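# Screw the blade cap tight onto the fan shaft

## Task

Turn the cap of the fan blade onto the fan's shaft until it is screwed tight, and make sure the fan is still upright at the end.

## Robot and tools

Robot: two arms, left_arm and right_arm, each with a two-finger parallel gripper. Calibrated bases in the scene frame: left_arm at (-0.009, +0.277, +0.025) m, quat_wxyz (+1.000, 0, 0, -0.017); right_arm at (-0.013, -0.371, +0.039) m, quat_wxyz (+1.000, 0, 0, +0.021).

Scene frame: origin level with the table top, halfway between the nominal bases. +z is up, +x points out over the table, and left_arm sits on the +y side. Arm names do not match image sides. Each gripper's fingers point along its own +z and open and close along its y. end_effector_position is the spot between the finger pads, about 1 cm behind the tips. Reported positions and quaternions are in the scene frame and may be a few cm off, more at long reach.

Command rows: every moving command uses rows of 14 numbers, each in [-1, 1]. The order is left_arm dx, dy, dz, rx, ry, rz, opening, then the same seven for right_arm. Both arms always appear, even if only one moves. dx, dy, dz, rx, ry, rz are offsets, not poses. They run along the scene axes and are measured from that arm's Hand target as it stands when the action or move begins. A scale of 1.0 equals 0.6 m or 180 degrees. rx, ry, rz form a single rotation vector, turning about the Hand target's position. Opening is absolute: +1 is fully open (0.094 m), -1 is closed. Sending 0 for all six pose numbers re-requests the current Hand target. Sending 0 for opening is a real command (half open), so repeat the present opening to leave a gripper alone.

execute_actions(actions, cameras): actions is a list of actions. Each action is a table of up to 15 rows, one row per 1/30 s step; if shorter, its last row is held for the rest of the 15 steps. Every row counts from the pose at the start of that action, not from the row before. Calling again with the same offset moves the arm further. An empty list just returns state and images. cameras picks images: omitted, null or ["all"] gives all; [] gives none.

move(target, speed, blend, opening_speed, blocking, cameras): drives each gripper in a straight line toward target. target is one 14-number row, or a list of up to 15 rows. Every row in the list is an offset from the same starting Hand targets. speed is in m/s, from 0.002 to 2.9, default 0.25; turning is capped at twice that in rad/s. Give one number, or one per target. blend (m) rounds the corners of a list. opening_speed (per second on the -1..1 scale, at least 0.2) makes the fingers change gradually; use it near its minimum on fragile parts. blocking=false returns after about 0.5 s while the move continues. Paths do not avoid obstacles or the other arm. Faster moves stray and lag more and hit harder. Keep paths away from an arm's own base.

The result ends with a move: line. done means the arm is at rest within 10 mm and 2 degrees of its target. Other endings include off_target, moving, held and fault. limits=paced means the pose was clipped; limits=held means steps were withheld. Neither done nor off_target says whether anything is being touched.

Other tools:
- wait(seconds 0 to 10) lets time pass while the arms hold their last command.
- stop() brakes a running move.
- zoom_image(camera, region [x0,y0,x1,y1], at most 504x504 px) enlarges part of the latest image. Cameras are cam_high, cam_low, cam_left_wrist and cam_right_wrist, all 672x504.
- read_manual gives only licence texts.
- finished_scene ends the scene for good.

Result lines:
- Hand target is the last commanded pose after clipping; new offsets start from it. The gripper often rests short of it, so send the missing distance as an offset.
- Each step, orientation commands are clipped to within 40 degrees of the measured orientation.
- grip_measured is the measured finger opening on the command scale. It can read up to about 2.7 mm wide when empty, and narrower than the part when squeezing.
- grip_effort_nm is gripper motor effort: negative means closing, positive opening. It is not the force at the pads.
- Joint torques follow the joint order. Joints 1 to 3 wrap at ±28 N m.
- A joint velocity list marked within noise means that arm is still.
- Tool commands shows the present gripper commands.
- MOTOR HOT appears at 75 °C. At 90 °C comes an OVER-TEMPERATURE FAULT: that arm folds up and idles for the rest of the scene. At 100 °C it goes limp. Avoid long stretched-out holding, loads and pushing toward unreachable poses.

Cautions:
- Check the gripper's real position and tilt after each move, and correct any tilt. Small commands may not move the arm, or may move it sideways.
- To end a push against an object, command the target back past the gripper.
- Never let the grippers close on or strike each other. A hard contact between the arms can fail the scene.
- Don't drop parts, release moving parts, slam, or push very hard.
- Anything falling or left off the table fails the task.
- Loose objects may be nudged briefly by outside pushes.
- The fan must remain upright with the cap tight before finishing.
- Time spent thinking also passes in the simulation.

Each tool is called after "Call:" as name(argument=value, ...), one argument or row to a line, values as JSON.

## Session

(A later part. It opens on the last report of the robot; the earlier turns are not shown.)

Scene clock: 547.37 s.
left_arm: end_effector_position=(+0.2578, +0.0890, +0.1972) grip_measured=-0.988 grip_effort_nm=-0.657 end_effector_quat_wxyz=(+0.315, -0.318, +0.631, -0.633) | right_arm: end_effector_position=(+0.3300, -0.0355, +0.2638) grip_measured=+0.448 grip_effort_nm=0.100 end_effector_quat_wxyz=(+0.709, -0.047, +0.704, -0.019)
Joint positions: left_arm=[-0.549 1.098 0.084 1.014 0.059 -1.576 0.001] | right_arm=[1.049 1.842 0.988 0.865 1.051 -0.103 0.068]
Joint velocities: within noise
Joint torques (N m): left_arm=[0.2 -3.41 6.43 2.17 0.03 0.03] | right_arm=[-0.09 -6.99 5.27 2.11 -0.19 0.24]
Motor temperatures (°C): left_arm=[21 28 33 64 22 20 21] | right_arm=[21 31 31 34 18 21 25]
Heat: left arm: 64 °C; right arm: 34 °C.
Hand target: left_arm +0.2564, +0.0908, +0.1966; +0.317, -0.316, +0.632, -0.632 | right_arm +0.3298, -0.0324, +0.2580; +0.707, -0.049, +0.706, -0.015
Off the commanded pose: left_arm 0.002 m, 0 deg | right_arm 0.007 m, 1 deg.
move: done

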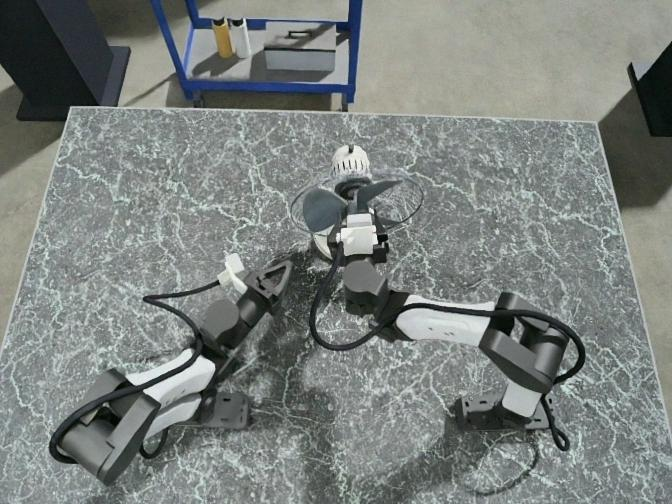

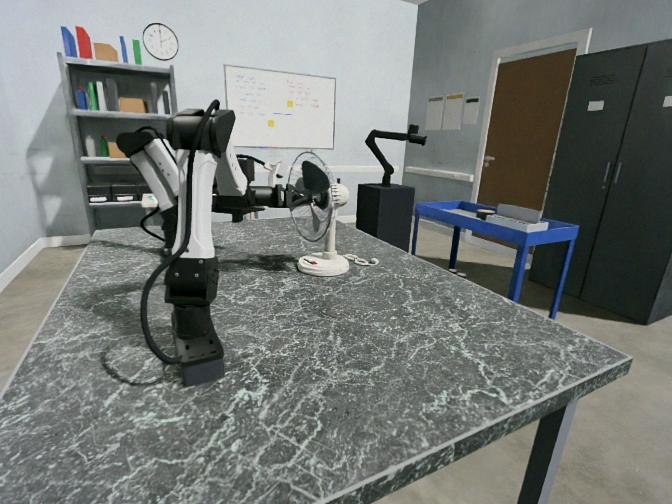

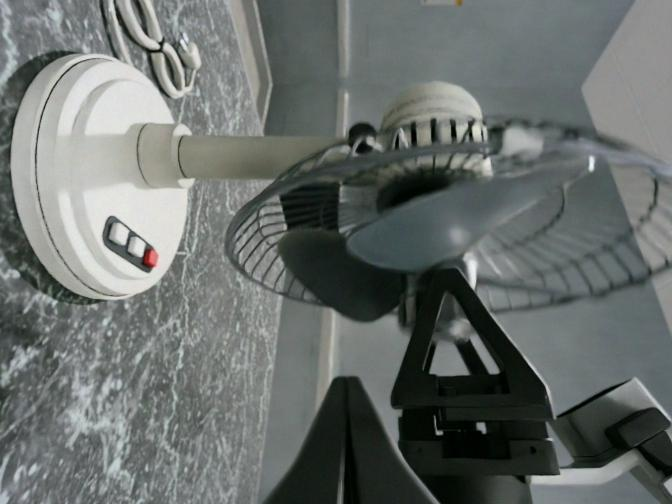

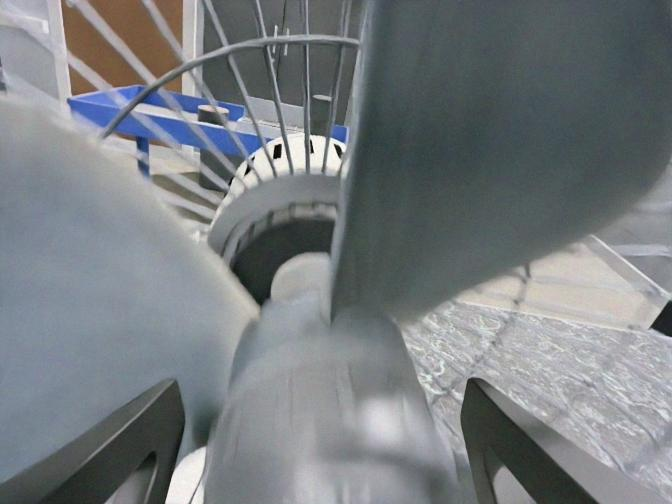

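Call:
wait(
  seconds=0.5,
)

Scene clock: 547.97 s.
left_arm: end_effector_position=(+0.2578, +0.0890, +0.1971) grip_measured=-0.988 grip_effort_nm=-0.647 end_effector_quat_wxyz=(+0.315, -0.318, +0.631, -0.633) | right_arm: end_effector_position=(+0.3300, -0.0355, +0.2637) grip_measured=+0.448 grip_effort_nm=0.100 end_effector_quat_wxyz=(+0.709, -0.047, +0.704, -0.019)
Joint positions: left_arm=[-0.549 1.098 0.084 1.014 0.059 -1.576 0.001] | right_arm=[1.049 1.842 0.988 0.865 1.051 -0.103 0.068]
Joint velocities: within noise
Joint torques (N m): left_arm=[0.2 -3.44 6.45 2.16 0.04 0.01] | right_arm=[0.1 -6.99 5.34 2.09 -0.2 0.22]
Motor temperatures (°C): left_arm=[21 28 33 64 22 20 21] | right_arm=[21 31 31 34 18 21 25]
Heat: left arm: 64 °C; right arm: 34 °C.
Hand target: left_arm +0.2564, +0.0908, +0.1966; +0.317, -0.316, +0.632, -0.632 | right_arm +0.3299, -0.0325, +0.2580; +0.707, -0.049, +0.706, -0.016
Tool commands: left_gripper/opening=-1.0 right_gripper/opening=+0.45
Off the commanded pose: left_arm 0.002 m, 0 deg | right_arm 0.006 m, 1 deg.
wait: 0.50 s; at rest by 0.07 s

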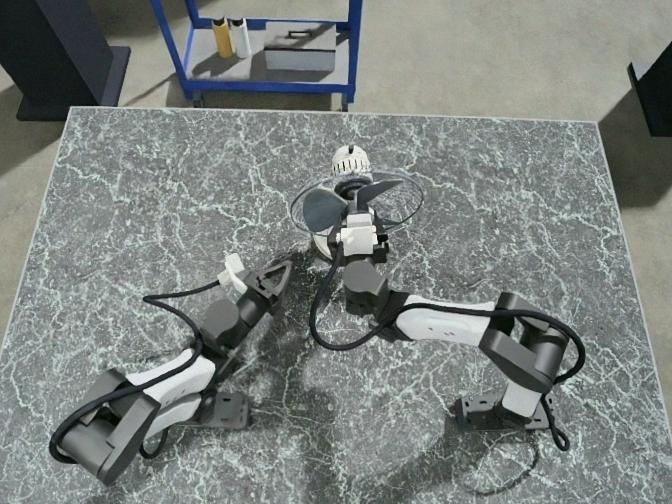

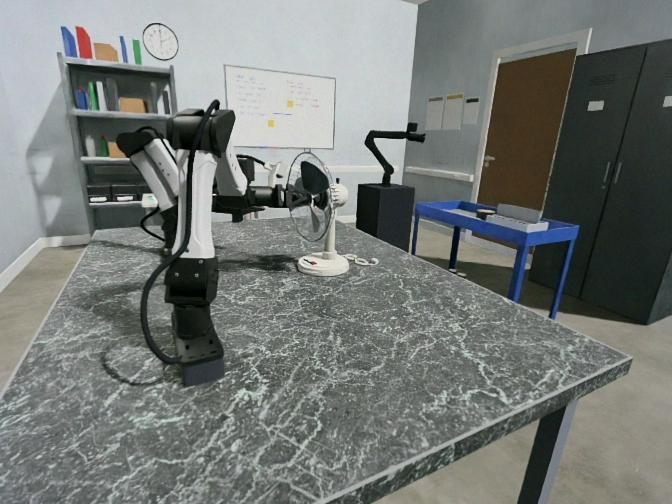

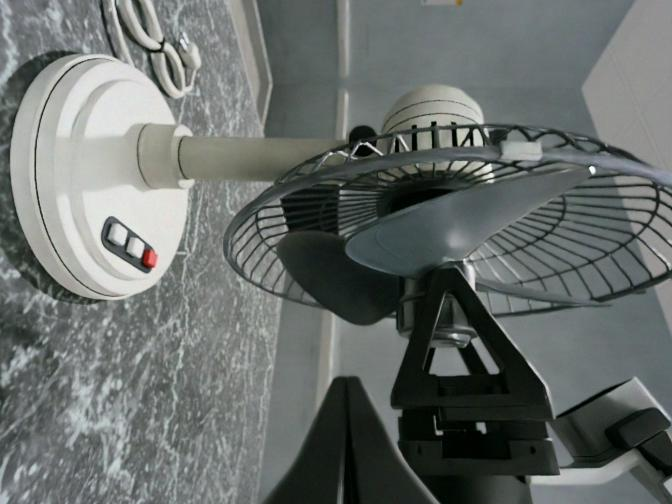

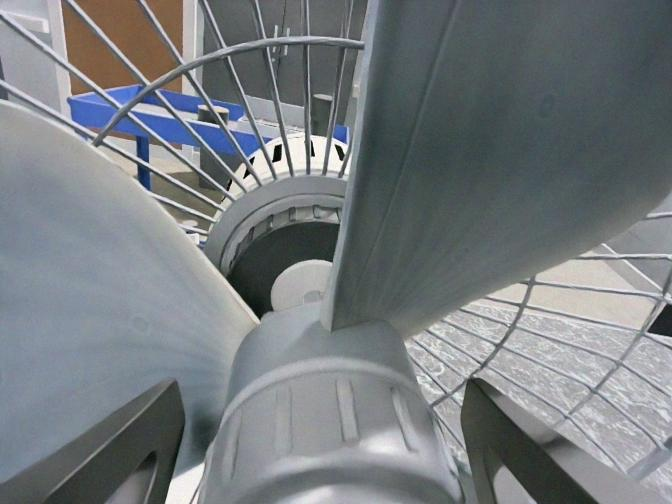

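Call:
zoom_image(
  camera="cam_low",
  region=[280, 140, 380, 280],
)

Call:
zoom_image(
  camera="cam_left_wrist",
  region=[370, 220, 520, 370],
)

Scaled by 3.600 from the camera's 672x504 image, which has a finer 960x720 frame.

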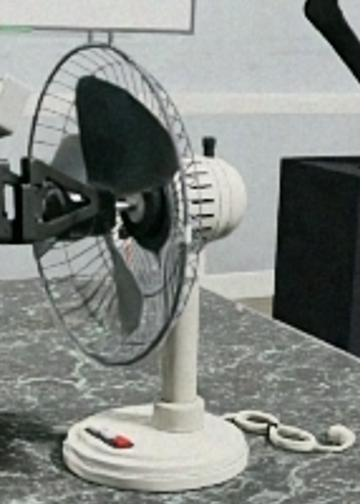

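Scaled by 3.360 from the camera's 672x504 image, which has a finer 960x720 frame.

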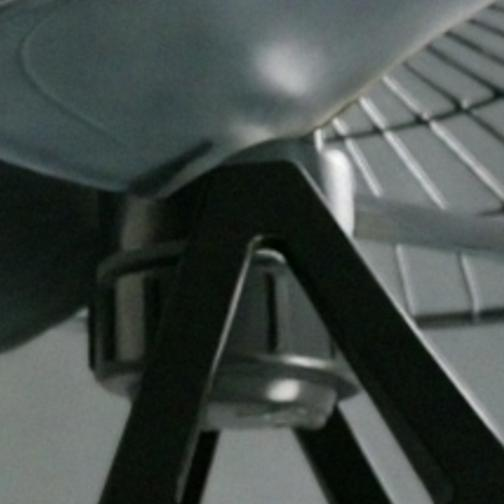

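Call:
move(
  target=[
    [0,0,0,0,0,0,-1,-0.06,0,0,0,0,0,0.45],
    [-0.02,0.03,0,0,0,0,-1,-0.18,-0.02,0.01,0,0,0,0.45],
  ],
  speed=[0.08,0.2],
)

Call:
zoom_image(
  camera="cam_low",
  region=[280, 140, 380, 280],
)

Call:
zoom_image(
  camera="cam_left_wrist",
  region=[370, 220, 520, 370],
)

Scene clock: 550.33 s.
left_arm: end_effector_position=(+0.2463, +0.1071, +0.2007) grip_measured=-0.988 grip_effort_nm=-0.647 end_effector_quat_wxyz=(+0.317, -0.317, +0.629, -0.635) | right_arm: end_effector_position=(+0.2231, -0.0372, +0.2538) grip_measured=+0.448 grip_effort_nm=0.090 end_effector_quat_wxyz=(+0.703, -0.069, +0.707, -0.025)
Joint positions: left_arm=[-0.485 0.896 0.039 0.865 0.122 -1.576 0.001] | right_arm=[1.332 1.713 0.808 0.864 1.311 -0.095 0.068]
Joint velocities: within noise
Joint torques (N m): left_arm=[0.29 -1.99 6.63 2.13 0.03 0.03] | right_arm=[-0.21 -9.69 4.41 2.05 0.05 0.16]
Motor temperatures (°C): left_arm=[21 28 33 63 22 20 21] | right_arm=[21 31 31 34 18 21 25]
Heat: left arm: 63 °C; right arm: 34 °C.
Hand target: left_arm +0.2443, +0.1087, +0.1966; +0.317, -0.316, +0.632, -0.632 | right_arm +0.2218, -0.0444, +0.2639; +0.707, -0.050, +0.706, -0.016
Off the commanded pose: left_arm 0.005 m, 1 deg | right_arm 0.013 m, 3 deg.
move: off_target (right_arm)

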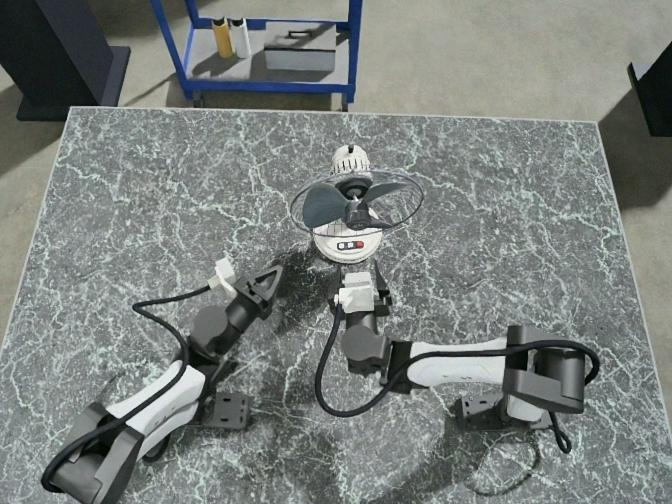

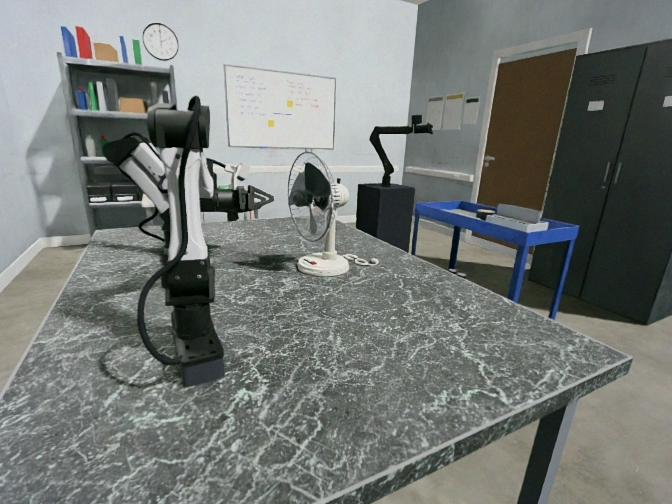

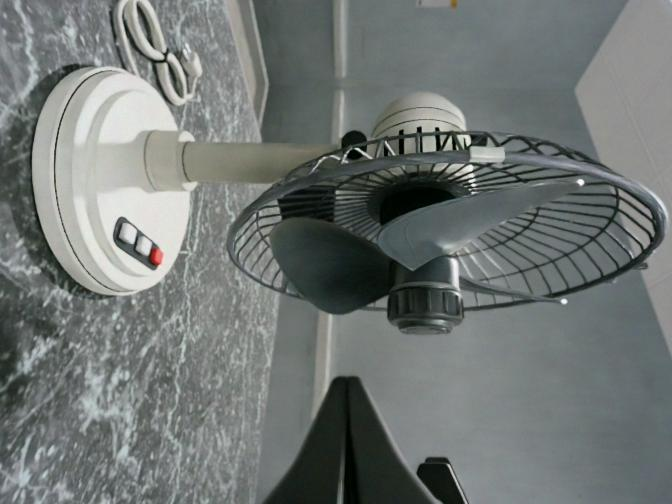

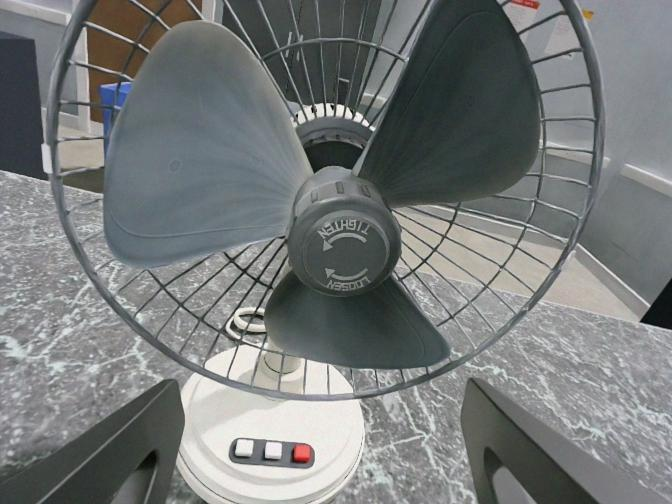

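Scaled by 3.600 from the camera's 672x504 image, which has a finer 960x720 frame.

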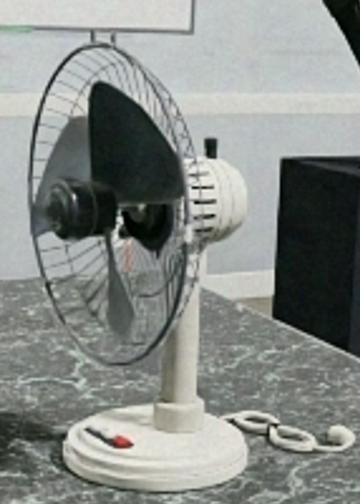

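Scaled by 3.360 from the camera's 672x504 image, which has a finer 960x720 frame.

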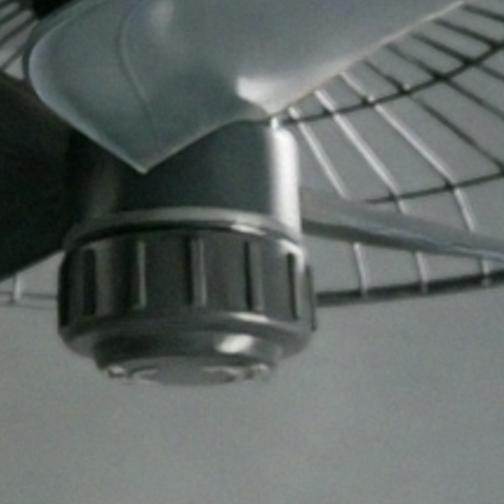

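Call:
zoom_image(
  camera="cam_left_wrist",
  region=[380, 160, 500, 340],
)

Call:
zoom_image(
  camera="cam_right_wrist",
  region=[270, 100, 430, 310],
)

Scaled by 2.800 from the camera's 672x504 image, which has a finer 960x720 frame.

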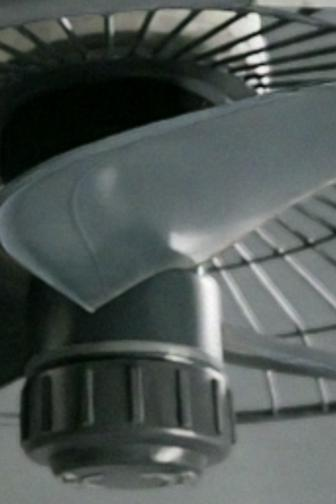

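Scaled by 2.400 from the camera's 672x504 image, which has a finer 960x720 frame.

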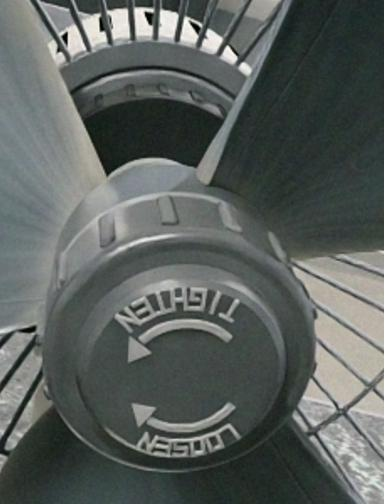

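Call:
finished_scene(
)

The scene is finished: the task was done.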